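## Task

Press each drive blank marked with a yellow sticker fully home so that it seats and latches, without disturbing any blank of another colour. The rack is free-standing: tilting it beyond a slight amount counts as failure, and it must finish at its original position.

## Robot and tools

ROBOT. Two arms, left_arm and right_arm, each a yam_ultra arm with a two-finger parallel gripper and a wrist camera. Measured root-link poses in the scene frame: left_arm at (-0.013, +0.284, +0.012) m, right_arm at (-0.052, -0.301, +0.035) m, each turned slightly about z. A camera stand is fixed behind the arms.

FRAMES. Scene frame: origin at table-top height, halfway between the nominal bases; +x points out across the table, +z up, and left_arm sits on the +y side (arm names do not match image sides). Reported hand positions, quaternions (wxyz) and Hand targets use the scene frame. Offsets you send use each arm's own Hand target axes: the fingers extend along the gripper's +z and open and close along its y. end_effector_position is the point between the finger pads, roughly 1 cm short of the fingertips. Reported poses may be off by a few cm, more at long reach.

ROW LAYOUT (shared by execute_actions and move). One row is a single list of 14 numbers, each in [-1, 1], covering both arms even if only one moves: left_arm dx, dy, dz, rx, ry, rz, opening, then right_arm dx, dy, dz, rx, ry, rz, opening. The first six per arm are an offset (not a pose) from that arm's Hand target as it was when the action or move began, along that Hand target's axes. Scale: 1.0 equals 0.6 m for dx/dy/dz and 180 degrees for rotation; rx, ry, rz form one rotation vector. Every row in one action or move is measured from the same starting Hand target, not from the previous row, but a new action or call restarts from the current Hand target, so sending the same offset again moves further. Opening is absolute: +1 fully open (0.094 m), -1 closed. Sending six zeros re-requests the current Hand target; the opening number is always a command, so repeat the present value to keep a gripper unchanged.

execute_actions(actions, cameras). actions is a list of actions; each action is a table of up to 15 rows, one per 1/30 s step, and a short table repeats its last row to fill 15 steps (0.5 s per action). cameras: list of camera names, ["all"], [] or null; images come only with an empty actions list or when requested. An empty actions list also reports the scene number and task.

move(target, speed, blend, opening_speed, grip_force, blocking, cameras). target: one 14-number row or a list of up to 15 rows, all offsets from the same starting Hand targets; straight-line paths, all arms finishing together, at least 0.5 s, capped at 10 s. speed: path top speed in m/s, 0.002 to 2.9, default 0.25 (rotation up to twice that in rad/s); one value or one per target. blend: corner rounding radius in m for a list; 0 means stop at each waypoint. opening_speed: rate of the finger command on the -1..+1 scale per second, at least 0.2. grip_force: per-pad force cap in N, 10 to 50, one value or one per arm; it persists, and low values close slowly. blocking=false returns after about 0.5 s while the move continues. Paths do not avoid obstacles or the other arm. Result adds a move: line, e.g. done, off_target, moving, held, fault, plus limits=paced (pose clipped) or limits=held (steps withheld). done means at rest within 10 mm and 2 degrees of target; neither done nor off_target tells you about contact.

wait(seconds 0 to 10, cameras): lets time pass with commands held; a running move continues. stop(cameras): brakes the running move. zoom_image(camera, region): camera is cam_head_left, cam_head_right, cam_left_wrist or cam_right_wrist (each 672x504); region [x0, y0, x1, y1] pixels from the top-left, no larger than 504 by 504, taken from the newest image. read_manual(section="licences") returns licence text only. finished_scene(scene) takes the current scene's number and ends it irreversibly; the task must hold with the robot hands-off.

RESULT LINES. end_effector_position (m) and end_effector_quat_wxyz per arm; Hand target (the last commanded pose after clipping, base of the next offsets); Joint positions (last entry is finger opening in m); Joint velocities, omitted or marked within noise when still; Joint torques in joint order, sign toward larger joint angle, with joints 1 to 3 wrapping at ±28 N m, offset and noisy; grip_measured on the opening scale, reading up to about 2.5 mm wide when empty; Tool commands; MOTOR HOT from 75 °C, OVER-TEMPERATURE FAULT at 90 °C (the arm folds and stays idle).

BEHAVIOUR. Each step the commanded orientation is limited to 40 degrees from the measured one. Friction and weight can leave a gripper a few cm short of the Hand target; a fresh action, even all zeros, asks again, and if still short send the remaining distance. An arm blocked by something keeps pushing until commanded back past its gripper position. Faster moves lag, stray and hit harder; a target set deeper beyond contact presses harder.

AVOID. Tipping or sliding the unfixed rack: push blanks gently along their insertion direction, slowly, with modest overtravel, and back off once latched. Do not touch blanks of other colours. Do not let arms, grippers or wrist cameras collide, and do not close one gripper on the other. Keep paths away from an arm's own base. Avoid hard impacts, drops, loads on the camera cables, anything falling off the table, and long stretched-out pushes that heat motors.

Each tool is called after ">>>" in YAML: its name, and indented under it one key for each argument.

## Session

>>> execute_actions:
  actions: []

Scene clock: 0.00 s.
left_arm: end_effector_position=(+0.3172, +0.2883, +0.3071) grip_measured=+1.000 end_effector_quat_wxyz=(+0.478, -0.116, +0.791, -0.364) | right_arm: end_effector_position=(+0.2194, -0.3113, +0.3402) grip_measured=+1.000 end_effector_quat_wxyz=(+0.569, +0.170, +0.783, +0.184)
Joint positions: left_arm=[0.496 1.041 0.924 -0.35 0.905 -0.418 0.094] | right_arm=[-0.237 0.627 0.815 -0.497 -0.358 0.414 0.094]
Joint velocities: within noise
Joint torques (N m): no reading
Heat: left arm: 29 °C; right arm: 30 °C.
Hand target: left_arm +0.3155, +0.2839, +0.3206; +0.493, -0.095, +0.785, -0.362 | right_arm +0.2186, -0.3117, +0.3463; +0.576, +0.165, +0.780, +0.181
Tool commands: left_gripper/opening=+1.0 right_gripper/opening=+1.0

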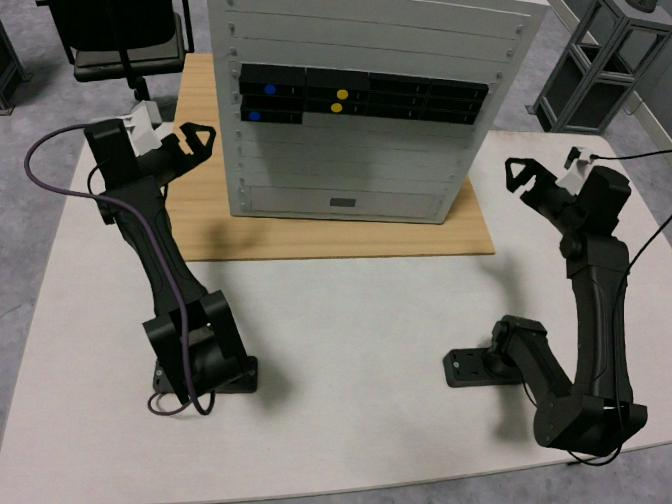

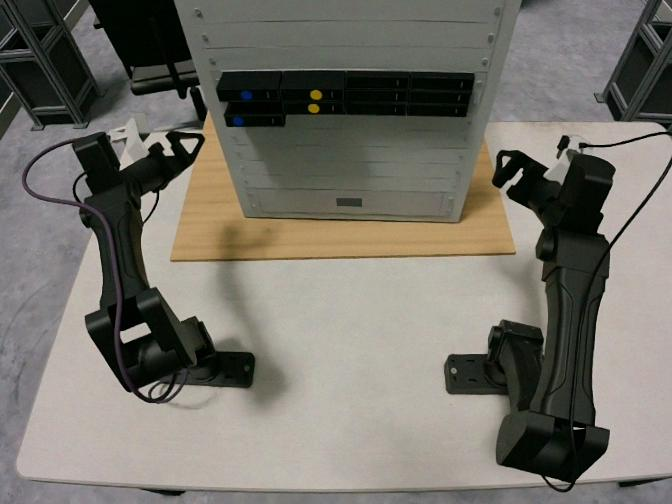

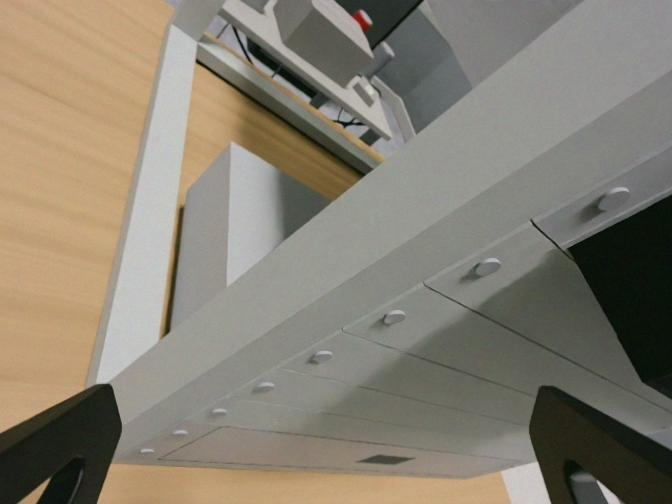

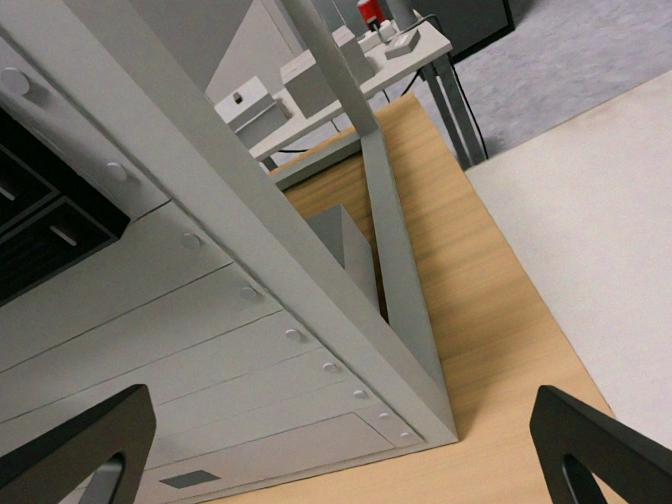

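>>> zoom_image:
  camera: "cam_head_left"
  region: [220, 40, 500, 240]

>>> zoom_image:
  camera: "cam_head_right"
  region: [200, 40, 500, 240]

Scaled by 1.800 from the camera's 672x504 image, which has a finer 960x720 frame.

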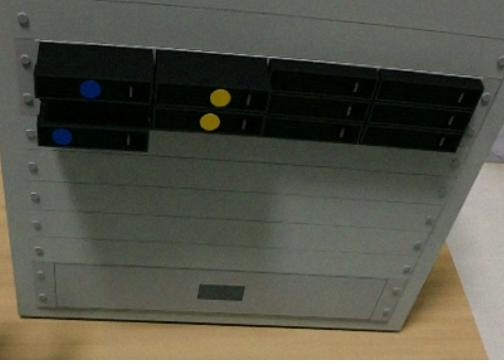

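Scaled by 1.680 from the camera's 672x504 image, which has a finer 960x720 frame.

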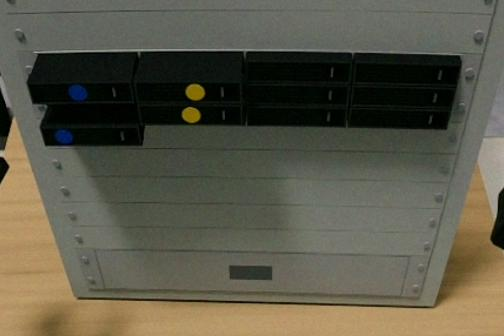

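>>> move:
  target: [0.12,-0.228,-0.003,-0.124,-0.136,0.2127,-1,0,0,0,0,0,0,1]
  cameras: ["all"]

Scene clock: 6.93 s.
left_arm: end_effector_position=(+0.2492, +0.1448, +0.3523) grip_measured=-0.996 end_effector_quat_wxyz=(+0.695, +0.024, +0.718, +0.006) | right_arm: end_effector_position=(+0.2194, -0.3113, +0.3402) grip_measured=+1.000 end_effector_quat_wxyz=(+0.569, +0.170, +0.783, +0.184)
Joint positions: left_arm=[-0.985 0.812 0.735 0.015 -1.001 -0.01 0] | right_arm=[-0.237 0.627 0.815 -0.497 -0.358 0.414 0.094]
Joint torques (N m): left_arm=[-0.1 -0.01 5.65 2.25 -0.14 0.1] | right_arm=[-0.03 0.21 7.31 1.59 -0.08 -0.04]
Heat: left arm: 29 °C; right arm: 31 °C.
Hand target: left_arm +0.2499, +0.1498, +0.3609; +0.707, +0.000, +0.707, +0.000 | right_arm +0.2186, -0.3117, +0.3463; +0.576, +0.165, +0.780, +0.181
Off the commanded pose: left_arm 0.010 m, 3 deg | right_arm 0.006 m, 1 deg.
move: off_target (left_arm)

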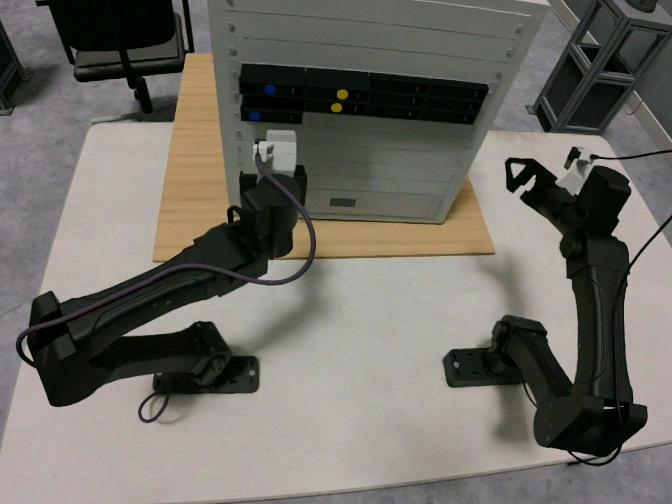

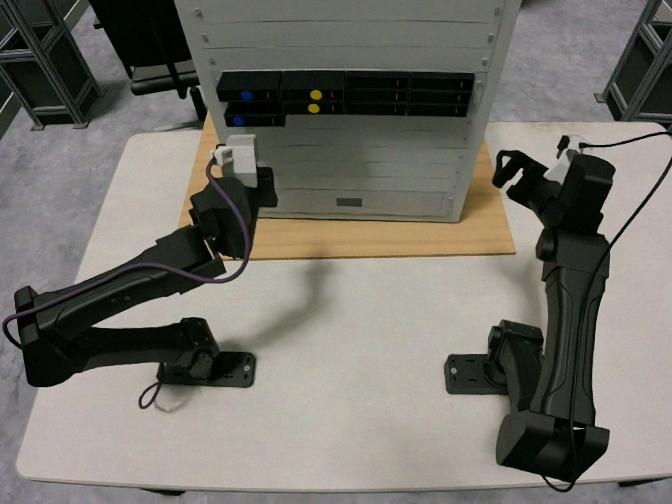

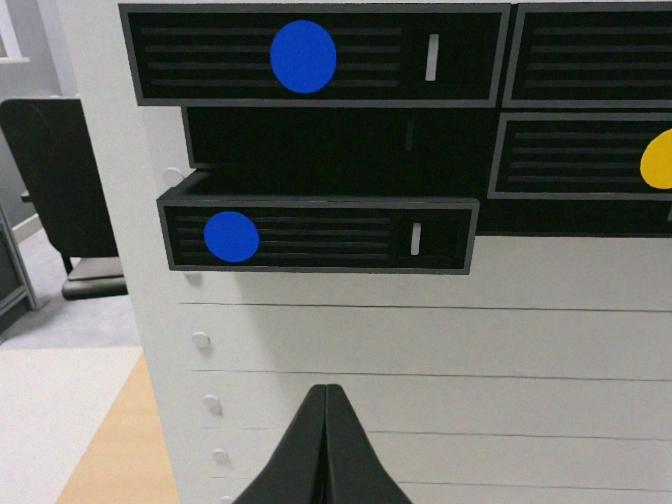

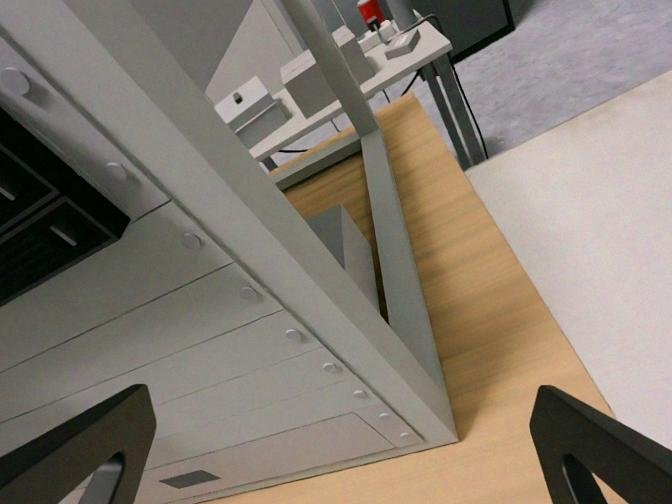

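>>> move:
  target: [-0.115,-0.183,-0.033,0,0,0,-1,0,0,0,0,0,0,1]
  cameras: ["cam_left_wrist","cam_head_left"]

Scene clock: 11.10 s.
left_arm: end_effector_position=(+0.2301, +0.0332, +0.4111) grip_measured=-0.996 end_effector_quat_wxyz=(+0.701, +0.028, +0.713, +0.011) | right_arm: end_effector_position=(+0.2194, -0.3113, +0.3402) grip_measured=+1.000 end_effector_quat_wxyz=(+0.569, +0.170, +0.783, +0.184)
Joint positions: left_arm=[-1.282 1.242 1.157 0.018 -1.299 -0.008 0] | right_arm=[-0.237 0.627 0.815 -0.497 -0.358 0.414 0.094]
Joint torques (N m): left_arm=[-0.36 -3.26 9.03 1.58 -0.15 0.09] | right_arm=[-0.05 0.24 7.34 1.59 -0.08 -0.04]
Heat: left arm: 30 °C; right arm: 31 °C.
Hand target: left_arm +0.2300, +0.0400, +0.4299; +0.707, +0.000, +0.707, +0.000 | right_arm +0.2186, -0.3117, +0.3463; +0.576, +0.165, +0.780, +0.181
Off the commanded pose: left_arm 0.020 m, 4 deg | right_arm 0.006 m, 1 deg.
move: off_target (left_arm)
Images, in order (width x height): cam_head_left 672x504, cam_left_wrist 672x504.

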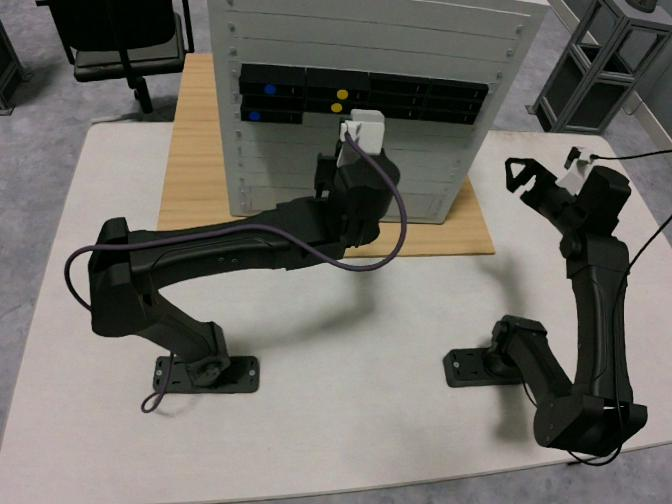

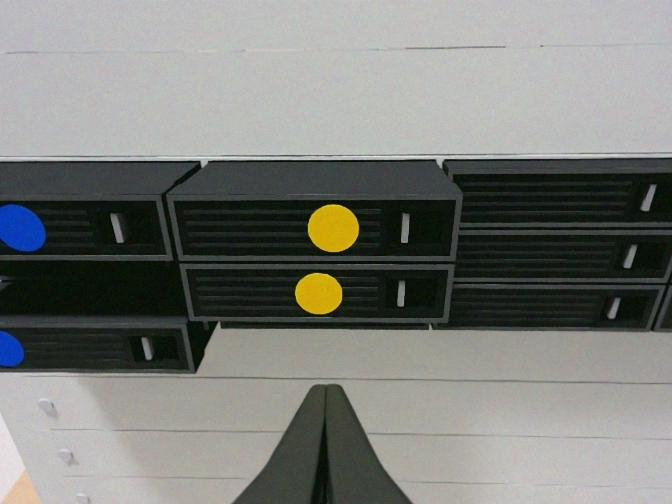

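>>> move:
  target: [-0.025,0.003,0.117,0,0,0,-1,0,0,0,0,0,0,1]
  speed: 0.15
  cameras: ["cam_left_wrist","cam_head_left"]

Scene clock: 14.47 s.
left_arm: end_effector_position=(+0.3013, +0.0435, +0.4290) grip_measured=-0.996 end_effector_quat_wxyz=(+0.701, +0.005, +0.713, +0.018) | right_arm: end_effector_position=(+0.2194, -0.3113, +0.3402) grip_measured=+1.000 end_effector_quat_wxyz=(+0.569, +0.170, +0.783, +0.184)
Joint positions: left_arm=[-1.028 1.341 1.289 0.018 -1.089 0.002 0] | right_arm=[-0.237 0.627 0.815 -0.497 -0.358 0.414 0.094]
Joint torques (N m): left_arm=[0.49 -3.89 9.11 1.47 0.19 0.03] | right_arm=[-0.02 0.24 7.3 1.59 -0.08 -0.04]
Heat: left arm: 30 °C; right arm: 31 °C.
Hand target: left_arm +0.3002, +0.0418, +0.4449; +0.707, +0.000, +0.707, +0.000 | right_arm +0.2186, -0.3117, +0.3463; +0.576, +0.165, +0.780, +0.181
Off the commanded pose: left_arm 0.016 m, 2 deg | right_arm 0.006 m, 1 deg.
move: off_target (left_arm)
Images, in order (width x height): cam_head_left 672x504, cam_left_wrist 672x504.

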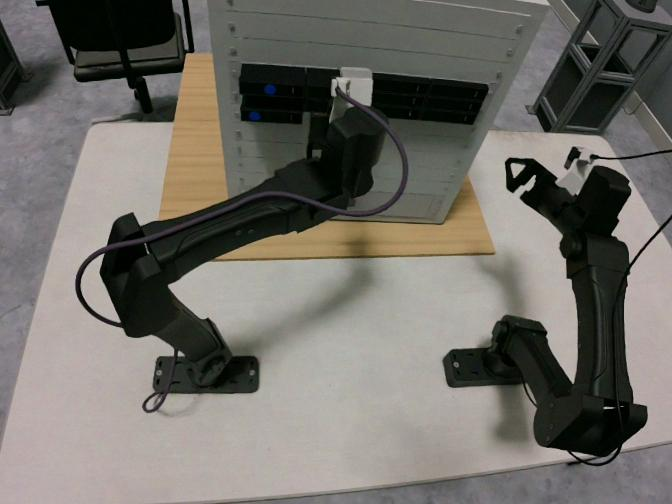

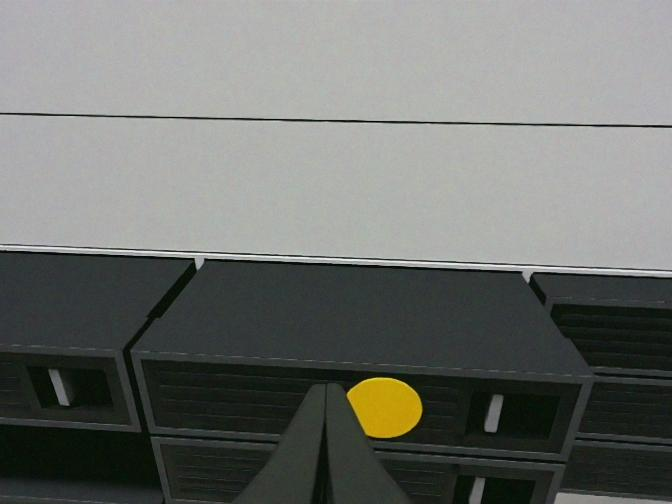

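>>> move:
  target: [0.033,-0.019,0,0,0,0,-1,0,0,0,0,0,0,1]
  speed: 0.1
  cameras: ["cam_left_wrist","cam_head_left"]

Scene clock: 17.33 s.
left_arm: end_effector_position=(+0.3037, +0.0334, +0.4170) grip_measured=-0.996 end_effector_quat_wxyz=(+0.696, +0.018, +0.717, +0.022) | right_arm: end_effector_position=(+0.2194, -0.3113, +0.3402) grip_measured=+1.000 end_effector_quat_wxyz=(+0.569, +0.170, +0.783, +0.184)
Joint positions: left_arm=[-1.035 1.367 1.278 0.028 -1.083 0.002 0] | right_arm=[-0.237 0.627 0.815 -0.497 -0.358 0.414 0.094]
Joint torques (N m): left_arm=[-0.58 -4.34 5.78 2.19 -0.03 -0.04] | right_arm=[-0.03 0.23 7.32 1.59 -0.08 -0.04]
Heat: left arm: 30 °C; right arm: 32 °C.
Hand target: left_arm +0.3002, +0.0304, +0.4251; +0.707, +0.000, +0.707, +0.000 | right_arm +0.2186, -0.3117, +0.3463; +0.576, +0.165, +0.780, +0.181
Off the commanded pose: left_arm 0.009 m, 4 deg | right_arm 0.006 m, 1 deg.
move: off_target (left_arm)
Images, in order (width x height): cam_head_left 672x504, cam_left_wrist 672x504.

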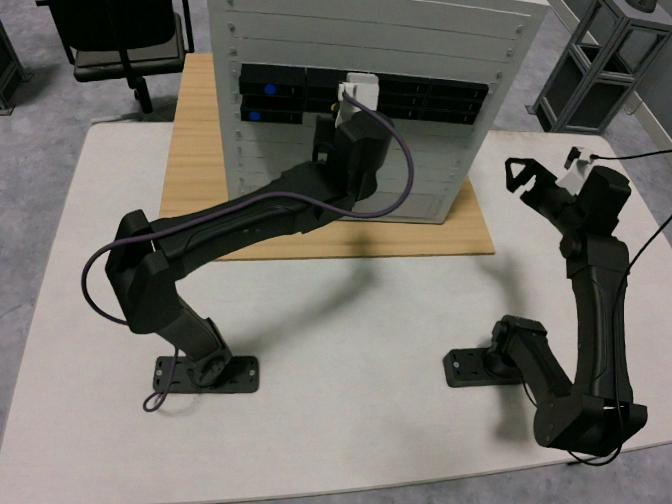

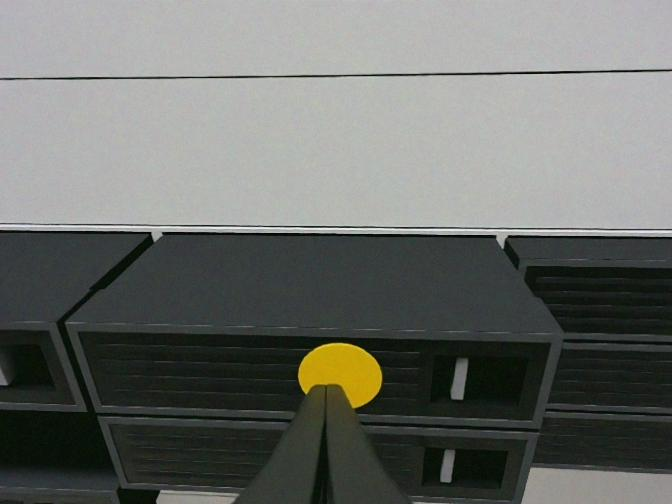

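>>> move:
  target: [0,0.005,0.05,0,0,0,-1,0,0,0,0,0,0,1]
  speed: 0.05
  cameras: ["cam_left_wrist","cam_head_left"]

Scene clock: 19.27 s.
left_arm: end_effector_position=(+0.3262, +0.0321, +0.4039) grip_measured=-0.996 end_effector_quat_wxyz=(+0.690, +0.026, +0.723, +0.027) | right_arm: end_effector_position=(+0.2194, -0.3113, +0.3402) grip_measured=+1.000 end_effector_quat_wxyz=(+0.569, +0.170, +0.783, +0.184)
Joint positions: left_arm=[-0.969 1.409 1.278 0.044 -1.012 0.002 0] | right_arm=[-0.237 0.627 0.815 -0.497 -0.358 0.414 0.094]
Joint torques (N m): left_arm=[0.73 -4.56 8.24 2.24 0.2 0] | right_arm=[-0.01 0.24 7.34 1.58 -0.09 -0.03]
Heat: left arm: 30 °C; right arm: 32 °C.
Hand target: left_arm +0.3302, +0.0334, +0.4251; +0.707, +0.000, +0.707, +0.000 | right_arm +0.2186, -0.3117, +0.3463; +0.576, +0.165, +0.780, +0.181
Off the commanded pose: left_arm 0.022 m, 5 deg | right_arm 0.006 m, 1 deg.
move: off_target (left_arm)
Images, in order (width x height): cam_head_left 672x504, cam_left_wrist 672x504.

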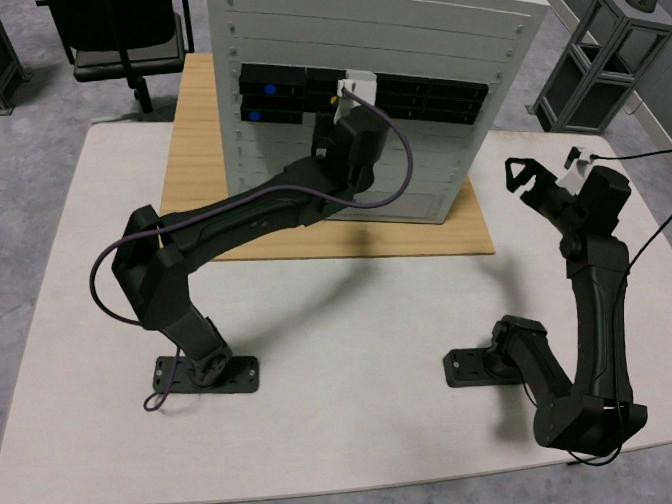

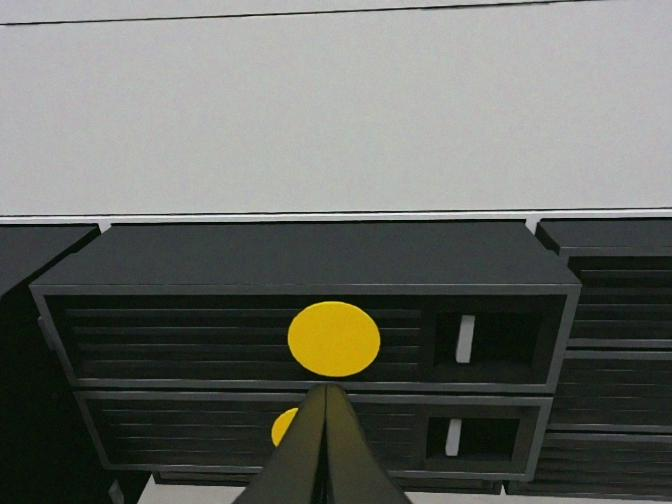

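>>> move:
  target:
    - [0,0,-0.033,0,0,0,-1,0,0,0,0,0,0,1]
    - [-0.033,0,-0.033,0,-0.015,0,-1,0,0,0,0,0,0,1]
  speed: 0.1
  cameras: ["cam_left_wrist","cam_head_left"]

Scene clock: 21.83 s.
left_arm: end_effector_position=(+0.3155, +0.0208, +0.4146) grip_measured=-0.996 end_effector_quat_wxyz=(+0.703, +0.040, +0.710, +0.024) | right_arm: end_effector_position=(+0.2194, -0.3113, +0.3402) grip_measured=+1.000 end_effector_quat_wxyz=(+0.569, +0.170, +0.783, +0.184)
Joint positions: left_arm=[-1.012 1.409 1.278 0.109 -1.032 0.071 0] | right_arm=[-0.237 0.627 0.815 -0.497 -0.358 0.414 0.094]
Joint torques (N m): left_arm=[-0.53 -7.21 7.41 2.23 -0.12 0.09] | right_arm=[-0.05 0.23 7.34 1.59 -0.08 -0.04]
Heat: left arm: 31 °C; right arm: 32 °C.
Hand target: left_arm +0.3104, +0.0334, +0.4449; +0.724, +0.000, +0.690, +0.000 | right_arm +0.2186, -0.3117, +0.3463; +0.576, +0.165, +0.780, +0.181
Off the commanded pose: left_arm 0.033 m, 6 deg | right_arm 0.006 m, 1 deg.
move: off_target (left_arm)
Images, in order (width x height): cam_head_left 672x504, cam_left_wrist 672x504.

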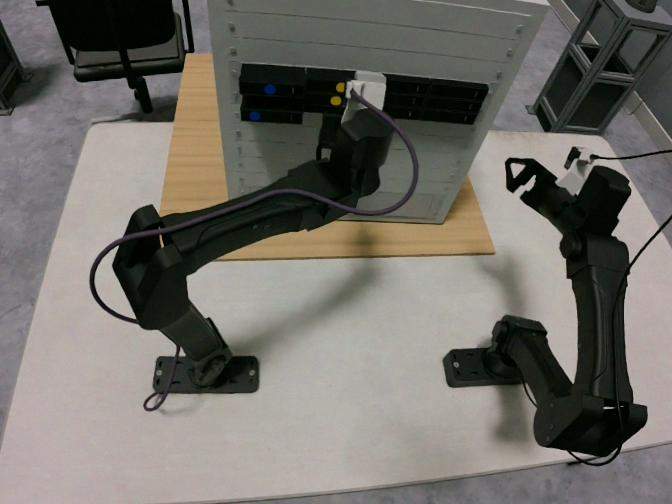

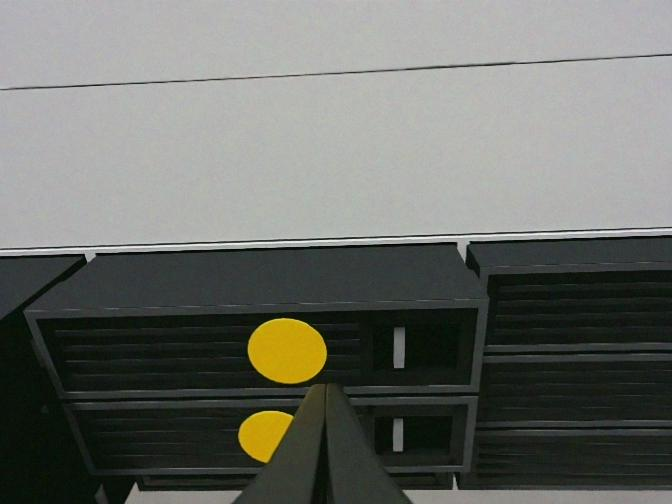

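>>> move:
  target: [-0.025,0.012,0,0,0,0,-1,0,0,0,0,0,0,1]
  speed: 0.1
  cameras: ["cam_left_wrist"]

Scene clock: 23.53 s.
left_arm: end_effector_position=(+0.3124, +0.0277, +0.4328) grip_measured=-0.996 end_effector_quat_wxyz=(+0.711, +0.024, +0.702, +0.015) | right_arm: end_effector_position=(+0.2194, -0.3113, +0.3402) grip_measured=+1.000 end_effector_quat_wxyz=(+0.569, +0.170, +0.783, +0.184)
Joint positions: left_arm=[-1.012 1.39 1.306 0.109 -1.04 0.076 0] | right_arm=[-0.237 0.627 0.815 -0.497 -0.358 0.414 0.094]
Joint torques (N m): left_arm=[0.34 -6.61 8.96 1.56 0.02 0.09] | right_arm=[-0.01 0.23 7.32 1.58 -0.08 -0.04]
Heat: left arm: 31 °C; right arm: 32 °C.
Hand target: left_arm +0.3097, +0.0406, +0.4599; +0.724, +0.000, +0.690, +0.000 | right_arm +0.2186, -0.3117, +0.3463; +0.576, +0.165, +0.780, +0.181
Off the commanded pose: left_arm 0.030 m, 4 deg | right_arm 0.006 m, 1 deg.
move: off_target (left_arm)
Images, in order (width x height): cam_left_wrist 672x504.

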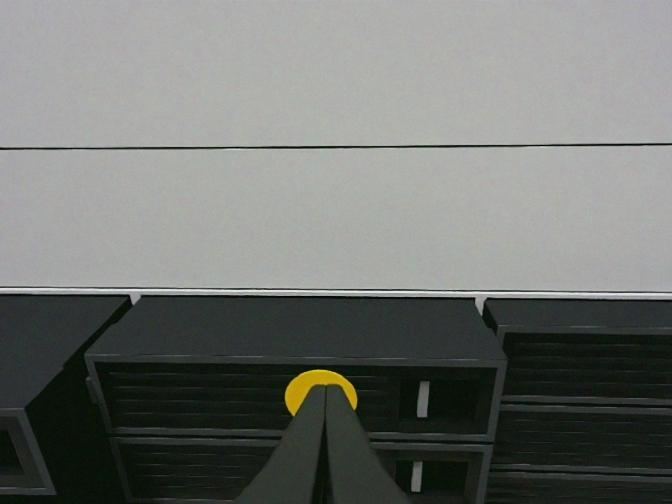

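>>> move:
  target: [-0.012,0.01,0.075,0,0,0,-1,0,0,0,0,0,0,1]
  speed: 0.05
  cameras: ["cam_left_wrist","cam_head_left"]

Scene clock: 25.67 s.
left_arm: end_effector_position=(+0.3557, +0.0494, +0.4583) grip_measured=-0.996 end_effector_quat_wxyz=(+0.723, -0.004, +0.690, +0.014) | right_arm: end_effector_position=(+0.2194, -0.3113, +0.3402) grip_measured=+1.000 end_effector_quat_wxyz=(+0.569, +0.170, +0.783, +0.184)
Joint positions: left_arm=[-0.863 1.447 1.416 0.109 -0.928 0.076 0] | right_arm=[-0.237 0.627 0.815 -0.497 -0.358 0.414 0.094]
Joint torques (N m): left_arm=[0.53 -4.74 9.13 1.14 0.29 -0.1] | right_arm=[-0.05 0.24 7.34 1.59 -0.08 -0.04]
Heat: left arm: 31 °C; right arm: 32 °C.
Hand target: left_arm +0.3543, +0.0466, +0.4692; +0.724, +0.000, +0.690, +0.000 | right_arm +0.2186, -0.3117, +0.3463; +0.576, +0.165, +0.780, +0.181
Off the commanded pose: left_arm 0.011 m, 2 deg | right_arm 0.006 m, 1 deg.
move: off_target (left_arm)
Images, in order (width x height): cam_head_left 672x504, cam_left_wrist 672x504.

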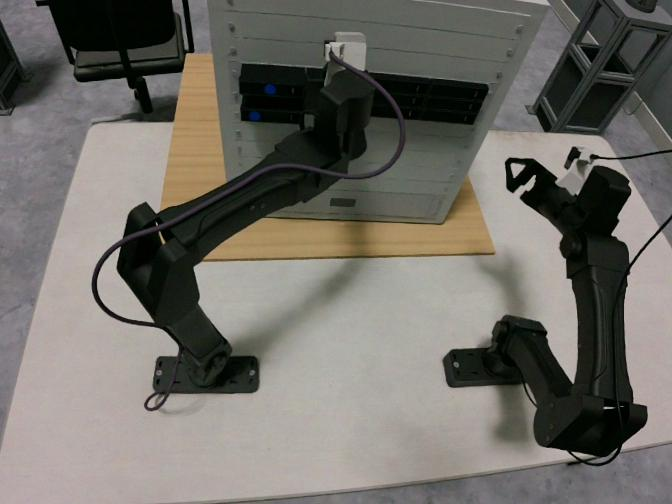

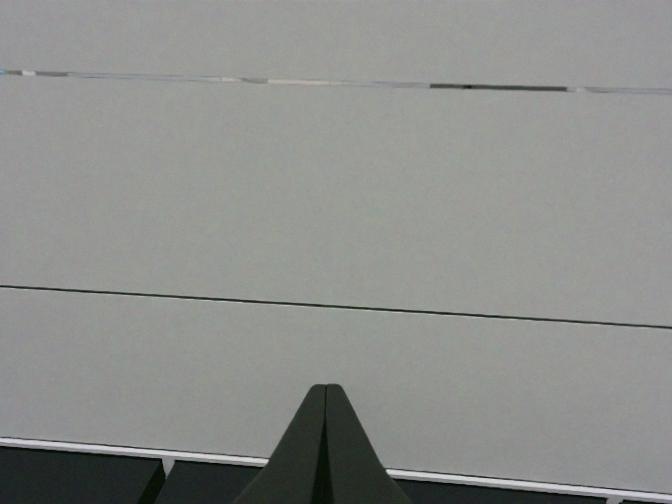

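>>> move:
  target:
    - [0,0,-0.08,0,0,0,-1,0,0,0,0,0,0,1]
    - [0.05,-0.012,-0.08,0,0,0,-1,0,0,0,0,0,0,1]
  speed: 0.1
  cameras: ["cam_left_wrist"]

Scene clock: 28.53 s.
left_arm: end_effector_position=(+0.3131, +0.0343, +0.4207) grip_measured=-0.996 end_effector_quat_wxyz=(+0.709, +0.026, +0.705, +0.023) | right_arm: end_effector_position=(+0.2194, -0.3113, +0.3402) grip_measured=+1.000 end_effector_quat_wxyz=(+0.569, +0.170, +0.783, +0.184)
Joint positions: left_arm=[-1.001 1.37 1.25 0.13 -1.038 0.077 0] | right_arm=[-0.237 0.627 0.815 -0.497 -0.358 0.414 0.094]
Joint torques (N m): left_arm=[-0.64 -5.81 5.82 2.17 -0.1 0.02] | right_arm=[-0.05 0.21 7.32 1.59 -0.08 -0.04]
Heat: left arm: 31 °C; right arm: 32 °C.
Hand target: left_arm +0.3078, +0.0394, +0.4370; +0.724, +0.000, +0.690, +0.000 | right_arm +0.2186, -0.3117, +0.3463; +0.576, +0.165, +0.780, +0.181
Off the commanded pose: left_arm 0.018 m, 5 deg | right_arm 0.006 m, 1 deg.
move: off_target (left_arm)
Images, in order (width x height): cam_left_wrist 672x504.

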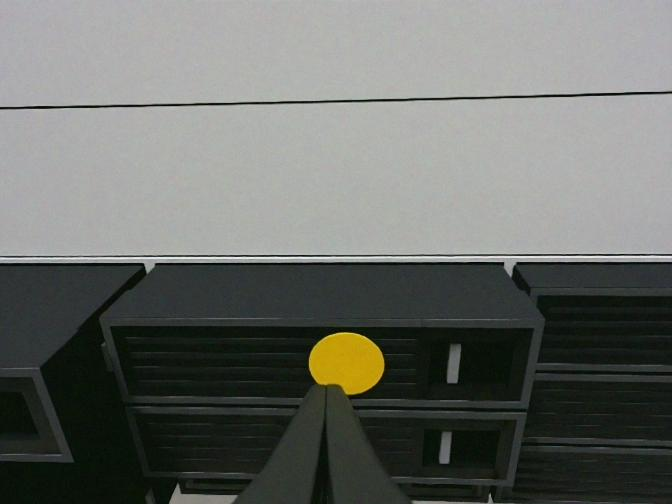

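>>> move:
  target: [0,0,0.03,0,0,0,-1,0,0,0,0,0,0,1]
  speed: 0.05
  cameras: ["cam_left_wrist"]

Scene clock: 30.27 s.
left_arm: end_effector_position=(+0.3262, +0.0421, +0.4165) grip_measured=-0.996 end_effector_quat_wxyz=(+0.706, +0.020, +0.707, +0.034) | right_arm: end_effector_position=(+0.2194, -0.3113, +0.3402) grip_measured=+1.000 end_effector_quat_wxyz=(+0.569, +0.170, +0.783, +0.184)
Joint positions: left_arm=[-0.956 1.384 1.25 0.135 -1.018 0.077 0] | right_arm=[-0.237 0.627 0.815 -0.497 -0.358 0.414 0.094]
Joint torques (N m): left_arm=[0.57 -4.53 7.99 2.2 0.21 -0.01] | right_arm=[-0.03 0.24 7.32 1.58 -0.08 -0.04]
Heat: left arm: 31 °C; right arm: 32 °C.
Hand target: left_arm +0.3258, +0.0394, +0.4378; +0.724, +0.000, +0.690, +0.000 | right_arm +0.2186, -0.3117, +0.3463; +0.576, +0.165, +0.780, +0.181
Off the commanded pose: left_arm 0.022 m, 5 deg | right_arm 0.006 m, 1 deg.
move: off_target (left_arm)
Images, in order (width x height): cam_left_wrist 672x504.

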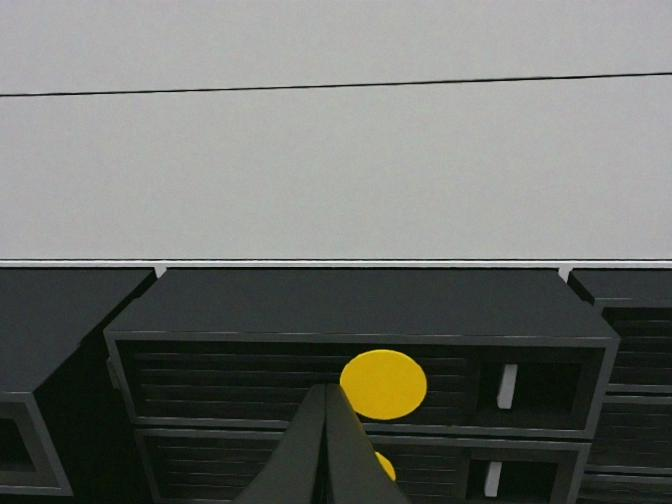

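>>> move:
  target: [0,-0.012,0.03,0,0,0,-1,0,0,0,0,0,0,1]
  speed: 0.05
  cameras: ["cam_left_wrist"]

Scene clock: 31.60 s.
left_arm: end_effector_position=(+0.3382, +0.0336, +0.4123) grip_measured=-0.996 end_effector_quat_wxyz=(+0.704, +0.024, +0.709, +0.037) | right_arm: end_effector_position=(+0.2194, -0.3113, +0.3402) grip_measured=+1.000 end_effector_quat_wxyz=(+0.569, +0.170, +0.783, +0.184)
Joint positions: left_arm=[-0.938 1.435 1.284 0.14 -0.998 0.077 0] | right_arm=[-0.237 0.627 0.815 -0.497 -0.358 0.414 0.094]
Joint torques (N m): left_arm=[1.05 -4.44 9.43 2.22 0.38 -0.04] | right_arm=[-0.03 0.23 7.34 1.59 -0.08 -0.05]
Heat: left arm: 31 °C; right arm: 32 °C.
Hand target: left_arm +0.3437, +0.0322, +0.4387; +0.724, +0.000, +0.690, +0.000 | right_arm +0.2186, -0.3117, +0.3463; +0.576, +0.165, +0.780, +0.181
Off the commanded pose: left_arm 0.027 m, 6 deg | right_arm 0.006 m, 1 deg.
move: off_target (left_arm)
Images, in order (width x height): cam_left_wrist 672x504.

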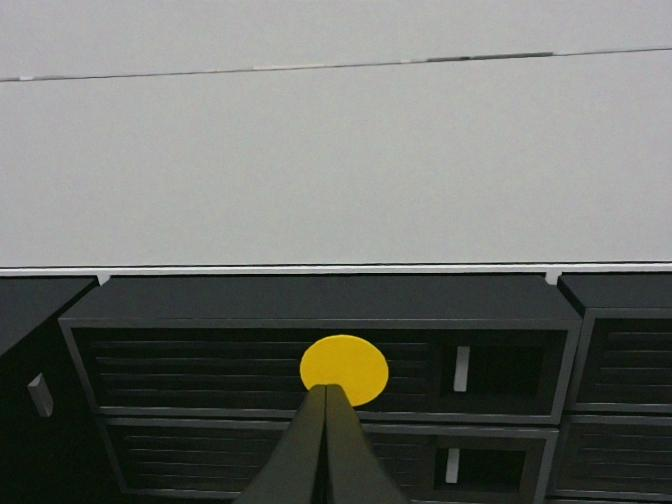

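>>> move:
  target: [-0.004,0.002,0.03,0,0,0,-1,0,0,0,0,0,0,1]
  speed: 0.05
  cameras: ["cam_left_wrist"]

Scene clock: 32.93 s.
left_arm: end_effector_position=(+0.3433, +0.0331, +0.4140) grip_measured=-0.996 end_effector_quat_wxyz=(+0.705, +0.024, +0.708, +0.035) | right_arm: end_effector_position=(+0.2194, -0.3113, +0.3402) grip_measured=+1.000 end_effector_quat_wxyz=(+0.569, +0.170, +0.783, +0.184)
Joint positions: left_arm=[-0.924 1.446 1.298 0.14 -0.981 0.077 0] | right_arm=[-0.237 0.627 0.815 -0.497 -0.358 0.414 0.094]
Joint torques (N m): left_arm=[3.88 -3.04 11.23 2.12 0.67 -0.07] | right_arm=[-0.05 0.21 7.34 1.59 -0.08 -0.05]
Heat: left arm: 31 °C; right arm: 32 °C.
Hand target: left_arm +0.3616, +0.0334, +0.4419; +0.724, +0.000, +0.690, +0.000 | right_arm +0.2186, -0.3117, +0.3463; +0.576, +0.165, +0.780, +0.181
Off the commanded pose: left_arm 0.033 m, 6 deg | right_arm 0.006 m, 1 deg.
move: off_target (left_arm)
Images, in order (width x height): cam_left_wrist 672x504.

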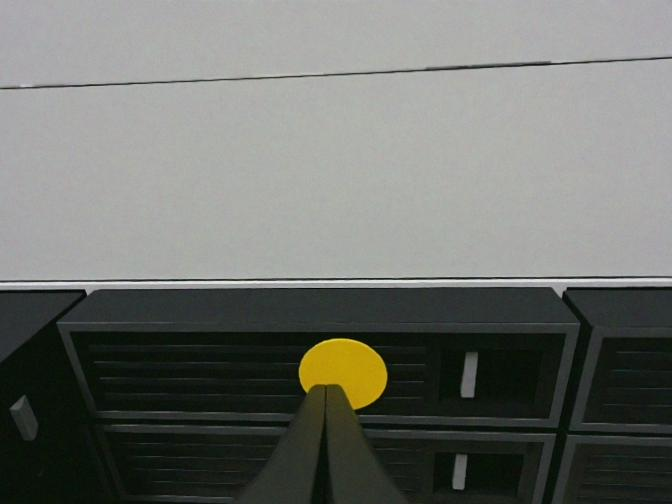

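>>> wait:
  seconds: 0.1
  cameras: ["cam_head_left","cam_head_right"]

>>> zoom_image:
  camera: "cam_head_right"
  region: [200, 40, 500, 240]

Scene clock: 34.00 s.
left_arm: end_effector_position=(+0.3433, +0.0331, +0.4140) grip_measured=-0.996 end_effector_quat_wxyz=(+0.705, +0.024, +0.708, +0.035) | right_arm: end_effector_position=(+0.2194, -0.3113, +0.3402) grip_measured=+1.000 end_effector_quat_wxyz=(+0.569, +0.170, +0.783, +0.184)
Joint positions: left_arm=[-0.924 1.446 1.298 0.14 -0.981 0.077 0] | right_arm=[-0.237 0.627 0.815 -0.497 -0.358 0.414 0.094]
Joint torques (N m): left_arm=[3.86 -3.04 11.26 2.13 0.68 -0.07] | right_arm=[-0.05 0.21 7.34 1.58 -0.08 -0.04]
Heat: left arm: 31 °C; right arm: 32 °C.
Hand target: left_arm +0.3616, +0.0334, +0.4419; +0.724, +0.000, +0.690, +0.000 | right_arm +0.2186, -0.3117, +0.3463; +0.576, +0.165, +0.780, +0.181
Tool commands: left_gripper/opening=-1.0 right_gripper/opening=+1.0
Off the commanded pose: left_arm 0.033 m, 6 deg | right_arm 0.006 m, 1 deg.
wait: 0.10 s; at rest from the start
Images, in order (width x height): cam_head_left 672x504, cam_head_right 672x504.

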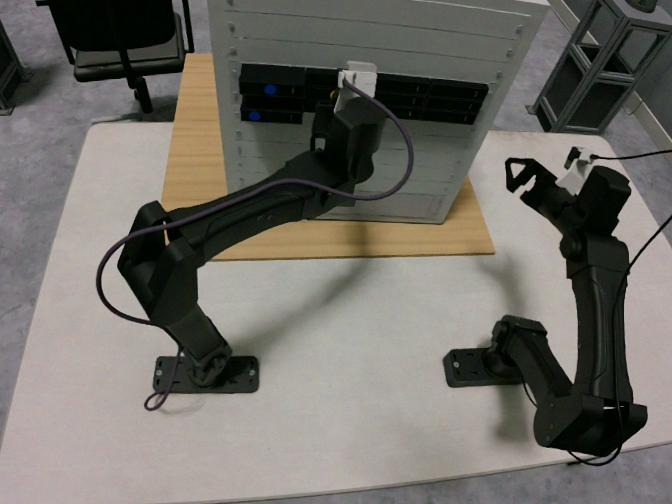

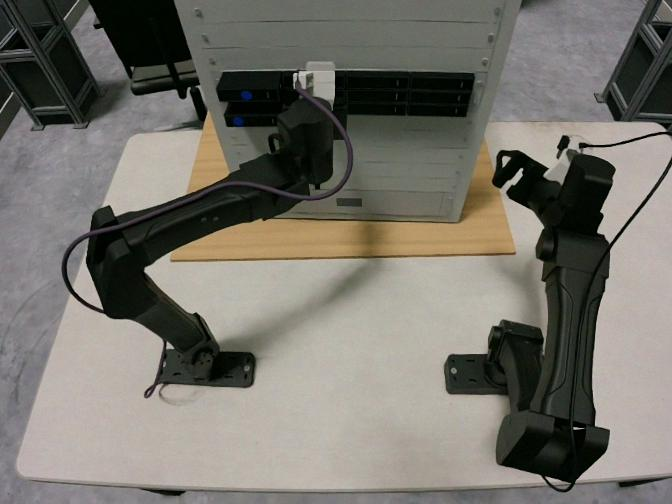

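Scaled by 1.680 from the camera's 672x504 image, which has a finer 960x720 frame.

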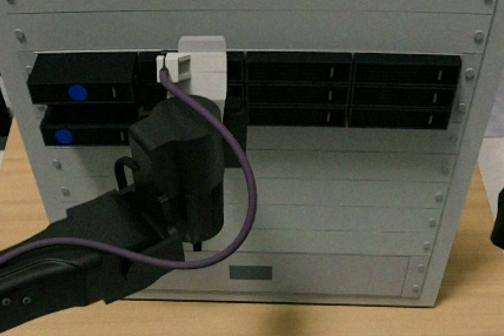

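>>> move:
  target: [0,0,0.02,0,0,0,-1,0,0,0,0,0,0,1]
  speed: 0.04
  cameras: ["cam_left_wrist"]

Scene clock: 35.33 s.
left_arm: end_effector_position=(+0.3437, +0.0331, +0.4148) grip_measured=-0.996 end_effector_quat_wxyz=(+0.705, +0.023, +0.708, +0.036) | right_arm: end_effector_position=(+0.2194, -0.3113, +0.3402) grip_measured=+1.000 end_effector_quat_wxyz=(+0.569, +0.170, +0.783, +0.184)
Joint positions: left_arm=[-0.924 1.449 1.304 0.136 -0.985 0.077 0] | right_arm=[-0.237 0.627 0.815 -0.497 -0.358 0.414 0.094]
Joint torques (N m): left_arm=[6.2 -1.91 12.27 2.19 0.98 -0.08] | right_arm=[-0.03 0.21 7.32 1.58 -0.08 -0.04]
Heat: left arm: 31 °C; right arm: 32 °C.
Hand target: left_arm +0.3736, +0.0334, +0.4425; +0.724, +0.000, +0.690, +0.000 | right_arm +0.2186, -0.3117, +0.3463; +0.576, +0.165, +0.780, +0.181
Off the commanded pose: left_arm 0.041 m, 6 deg | right_arm 0.006 m, 1 deg.
move: off_target (left_arm)
Images, in order (width x height): cam_left_wrist 672x504.

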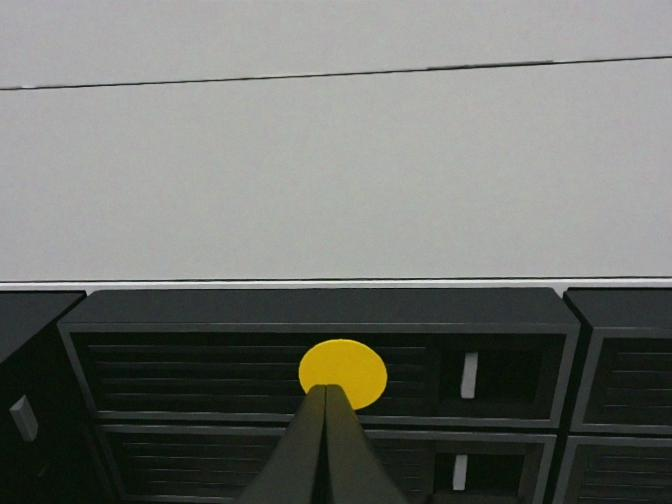

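>>> move:
  target: [0,0,-0.12,0,0,0,-1,0,0,0,0,0,0,1]
  speed: 0.12
  cameras: ["cam_left_wrist"]

Scene clock: 37.50 s.
left_arm: end_effector_position=(+0.3055, +0.0234, +0.4225) grip_measured=-0.996 end_effector_quat_wxyz=(+0.710, +0.027, +0.704, +0.017) | right_arm: end_effector_position=(+0.2194, -0.3113, +0.3402) grip_measured=+1.000 end_effector_quat_wxyz=(+0.569, +0.170, +0.783, +0.184)
Joint positions: left_arm=[-1.039 1.387 1.267 0.136 -1.067 0.077 0] | right_arm=[-0.237 0.627 0.815 -0.497 -0.358 0.414 0.094]
Joint torques (N m): left_arm=[-0.34 -6.54 5.72 2.14 -0.11 0.08] | right_arm=[-0.02 0.24 7.32 1.58 -0.08 -0.04]
Heat: left arm: 32 °C; right arm: 32 °C.
Hand target: left_arm +0.3017, +0.0334, +0.4391; +0.724, +0.000, +0.690, +0.000 | right_arm +0.2186, -0.3117, +0.3463; +0.576, +0.165, +0.780, +0.181
Off the commanded pose: left_arm 0.020 m, 4 deg | right_arm 0.006 m, 1 deg.
move: off_target (left_arm)
Images, in order (width x height): cam_left_wrist 672x504.

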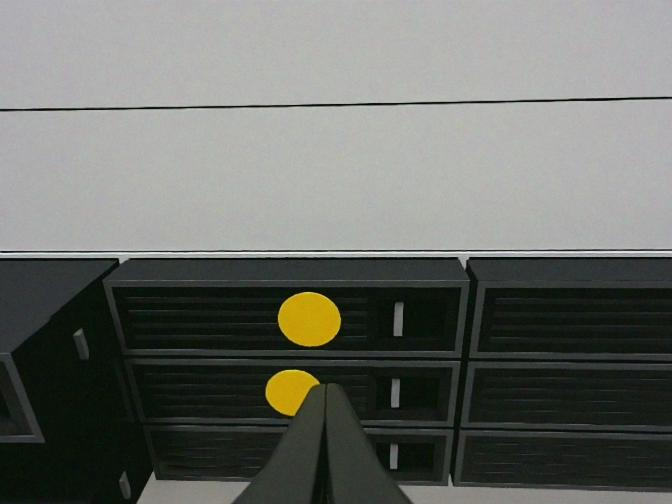

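>>> zoom_image:
  camera: "cam_left_wrist"
  region: [340, 240, 600, 500]

>>> zoom_image:
  camera: "cam_left_wrist"
  region: [90, 240, 350, 500]

Scaled by 1.938 from the camera's 672x504 image, which has a finer 960x720 frame.

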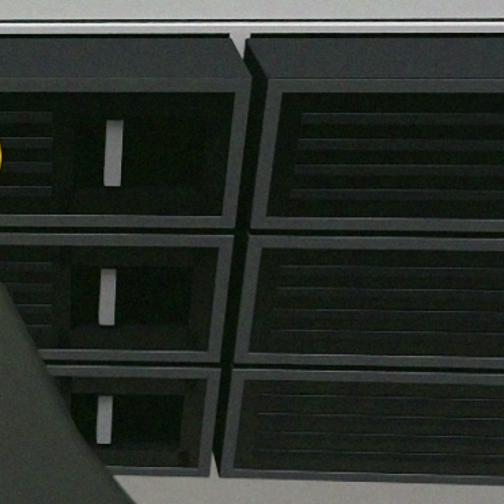

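Scaled by 1.938 from the camera's 672x504 image, which has a finer 960x720 frame.

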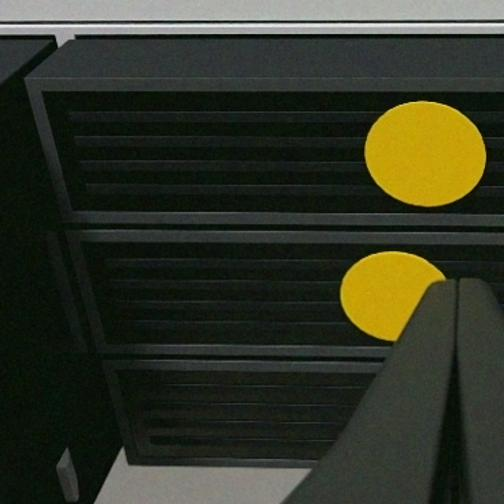

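>>> move:
  target: [0.055,0.01,0.0,0,0,0,-1,0,0,0,0,0,0,1]
  speed: 0.12
  cameras: ["cam_left_wrist"]

Scene clock: 40.40 s.
left_arm: end_effector_position=(+0.3034, +0.0274, +0.3880) grip_measured=-0.996 end_effector_quat_wxyz=(+0.708, +0.029, +0.705, +0.020) | right_arm: end_effector_position=(+0.2194, -0.3113, +0.3402) grip_measured=+1.000 end_effector_quat_wxyz=(+0.569, +0.170, +0.783, +0.184)
Joint positions: left_arm=[-1.039 1.363 1.115 0.256 -1.067 0.077 0] | right_arm=[-0.237 0.627 0.815 -0.497 -0.358 0.414 0.094]
Joint torques (N m): left_arm=[0.92 -6.65 5.76 2.17 0.03 0.06] | right_arm=[-0.05 0.24 7.34 1.59 -0.08 -0.05]
Heat: left arm: 32 °C; right arm: 33 °C.
Hand target: left_arm +0.3032, +0.0394, +0.4061; +0.724, +0.000, +0.690, +0.000 | right_arm +0.2186, -0.3117, +0.3463; +0.576, +0.165, +0.780, +0.181
Off the commanded pose: left_arm 0.022 m, 5 deg | right_arm 0.006 m, 1 deg.
move: off_target (left_arm)
Images, in order (width x height): cam_left_wrist 672x504.

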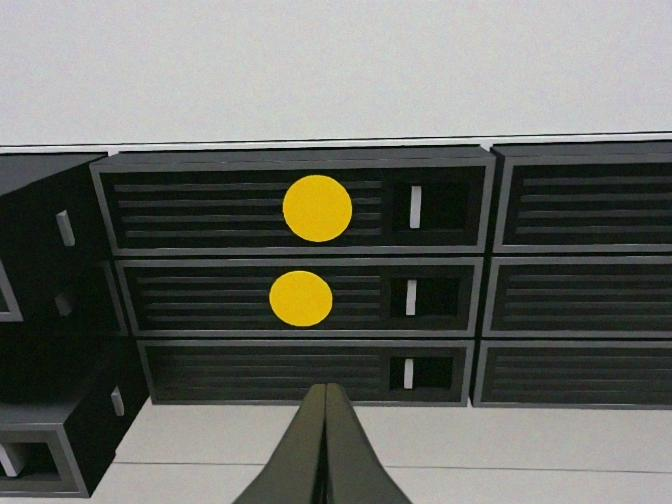

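>>> zoom_image:
  camera: "cam_left_wrist"
  region: [340, 130, 640, 430]

>>> zoom_image:
  camera: "cam_left_wrist"
  region: [80, 130, 380, 430]

Scaled by 1.680 from the camera's 672x504 image, which has a finer 960x720 frame.

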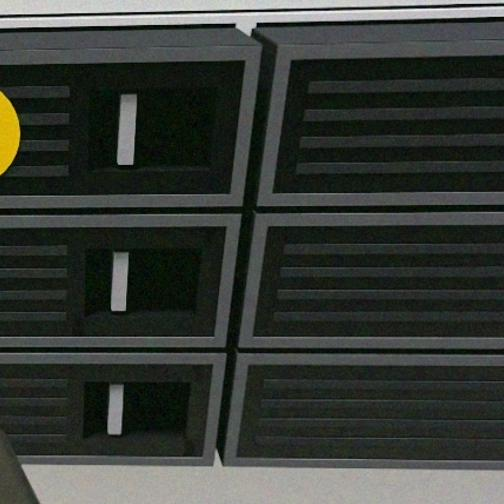

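Scaled by 1.680 from the camera's 672x504 image, which has a finer 960x720 frame.

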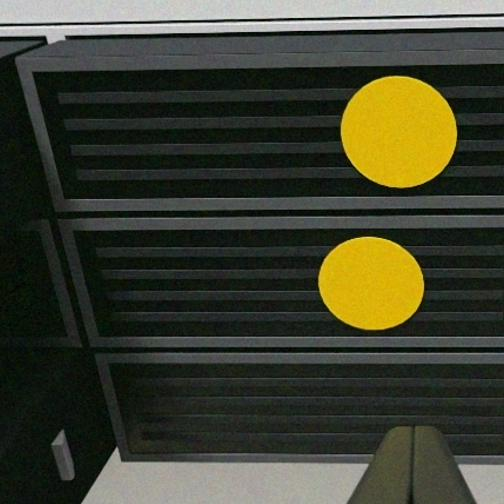

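>>> move:
  target: [0.002,0.005,0.05,0,0,0,-1,0,0,0,0,0,0,1]
  speed: 0.08
  cameras: ["cam_left_wrist"]

Scene clock: 42.67 s.
left_arm: end_effector_position=(+0.3332, +0.0462, +0.3818) grip_measured=-0.996 end_effector_quat_wxyz=(+0.705, +0.022, +0.708, +0.036) | right_arm: end_effector_position=(+0.2194, -0.3113, +0.3402) grip_measured=+1.000 end_effector_quat_wxyz=(+0.569, +0.170, +0.783, +0.184)
Joint positions: left_arm=[-0.929 1.381 1.115 0.259 -0.991 0.077 0] | right_arm=[-0.237 0.627 0.815 -0.497 -0.358 0.414 0.094]
Joint torques (N m): left_arm=[0.46 -4.49 8.79 2.18 0.22 -0.06] | right_arm=[-0.03 0.24 7.32 1.58 -0.08 -0.04]
Heat: left arm: 32 °C; right arm: 33 °C.
Hand target: left_arm +0.3333, +0.0424, +0.4063; +0.724, +0.000, +0.690, +0.000 | right_arm +0.2186, -0.3117, +0.3463; +0.576, +0.165, +0.780, +0.181
Off the commanded pose: left_arm 0.025 m, 6 deg | right_arm 0.006 m, 1 deg.
move: off_target (left_arm)
Images, in order (width x height): cam_left_wrist 672x504.

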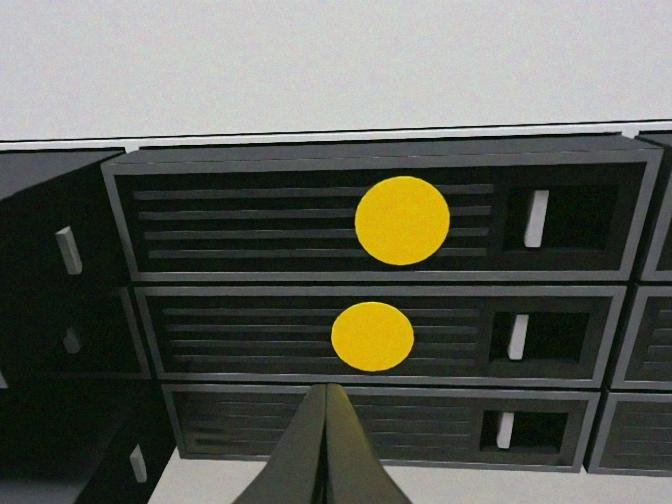

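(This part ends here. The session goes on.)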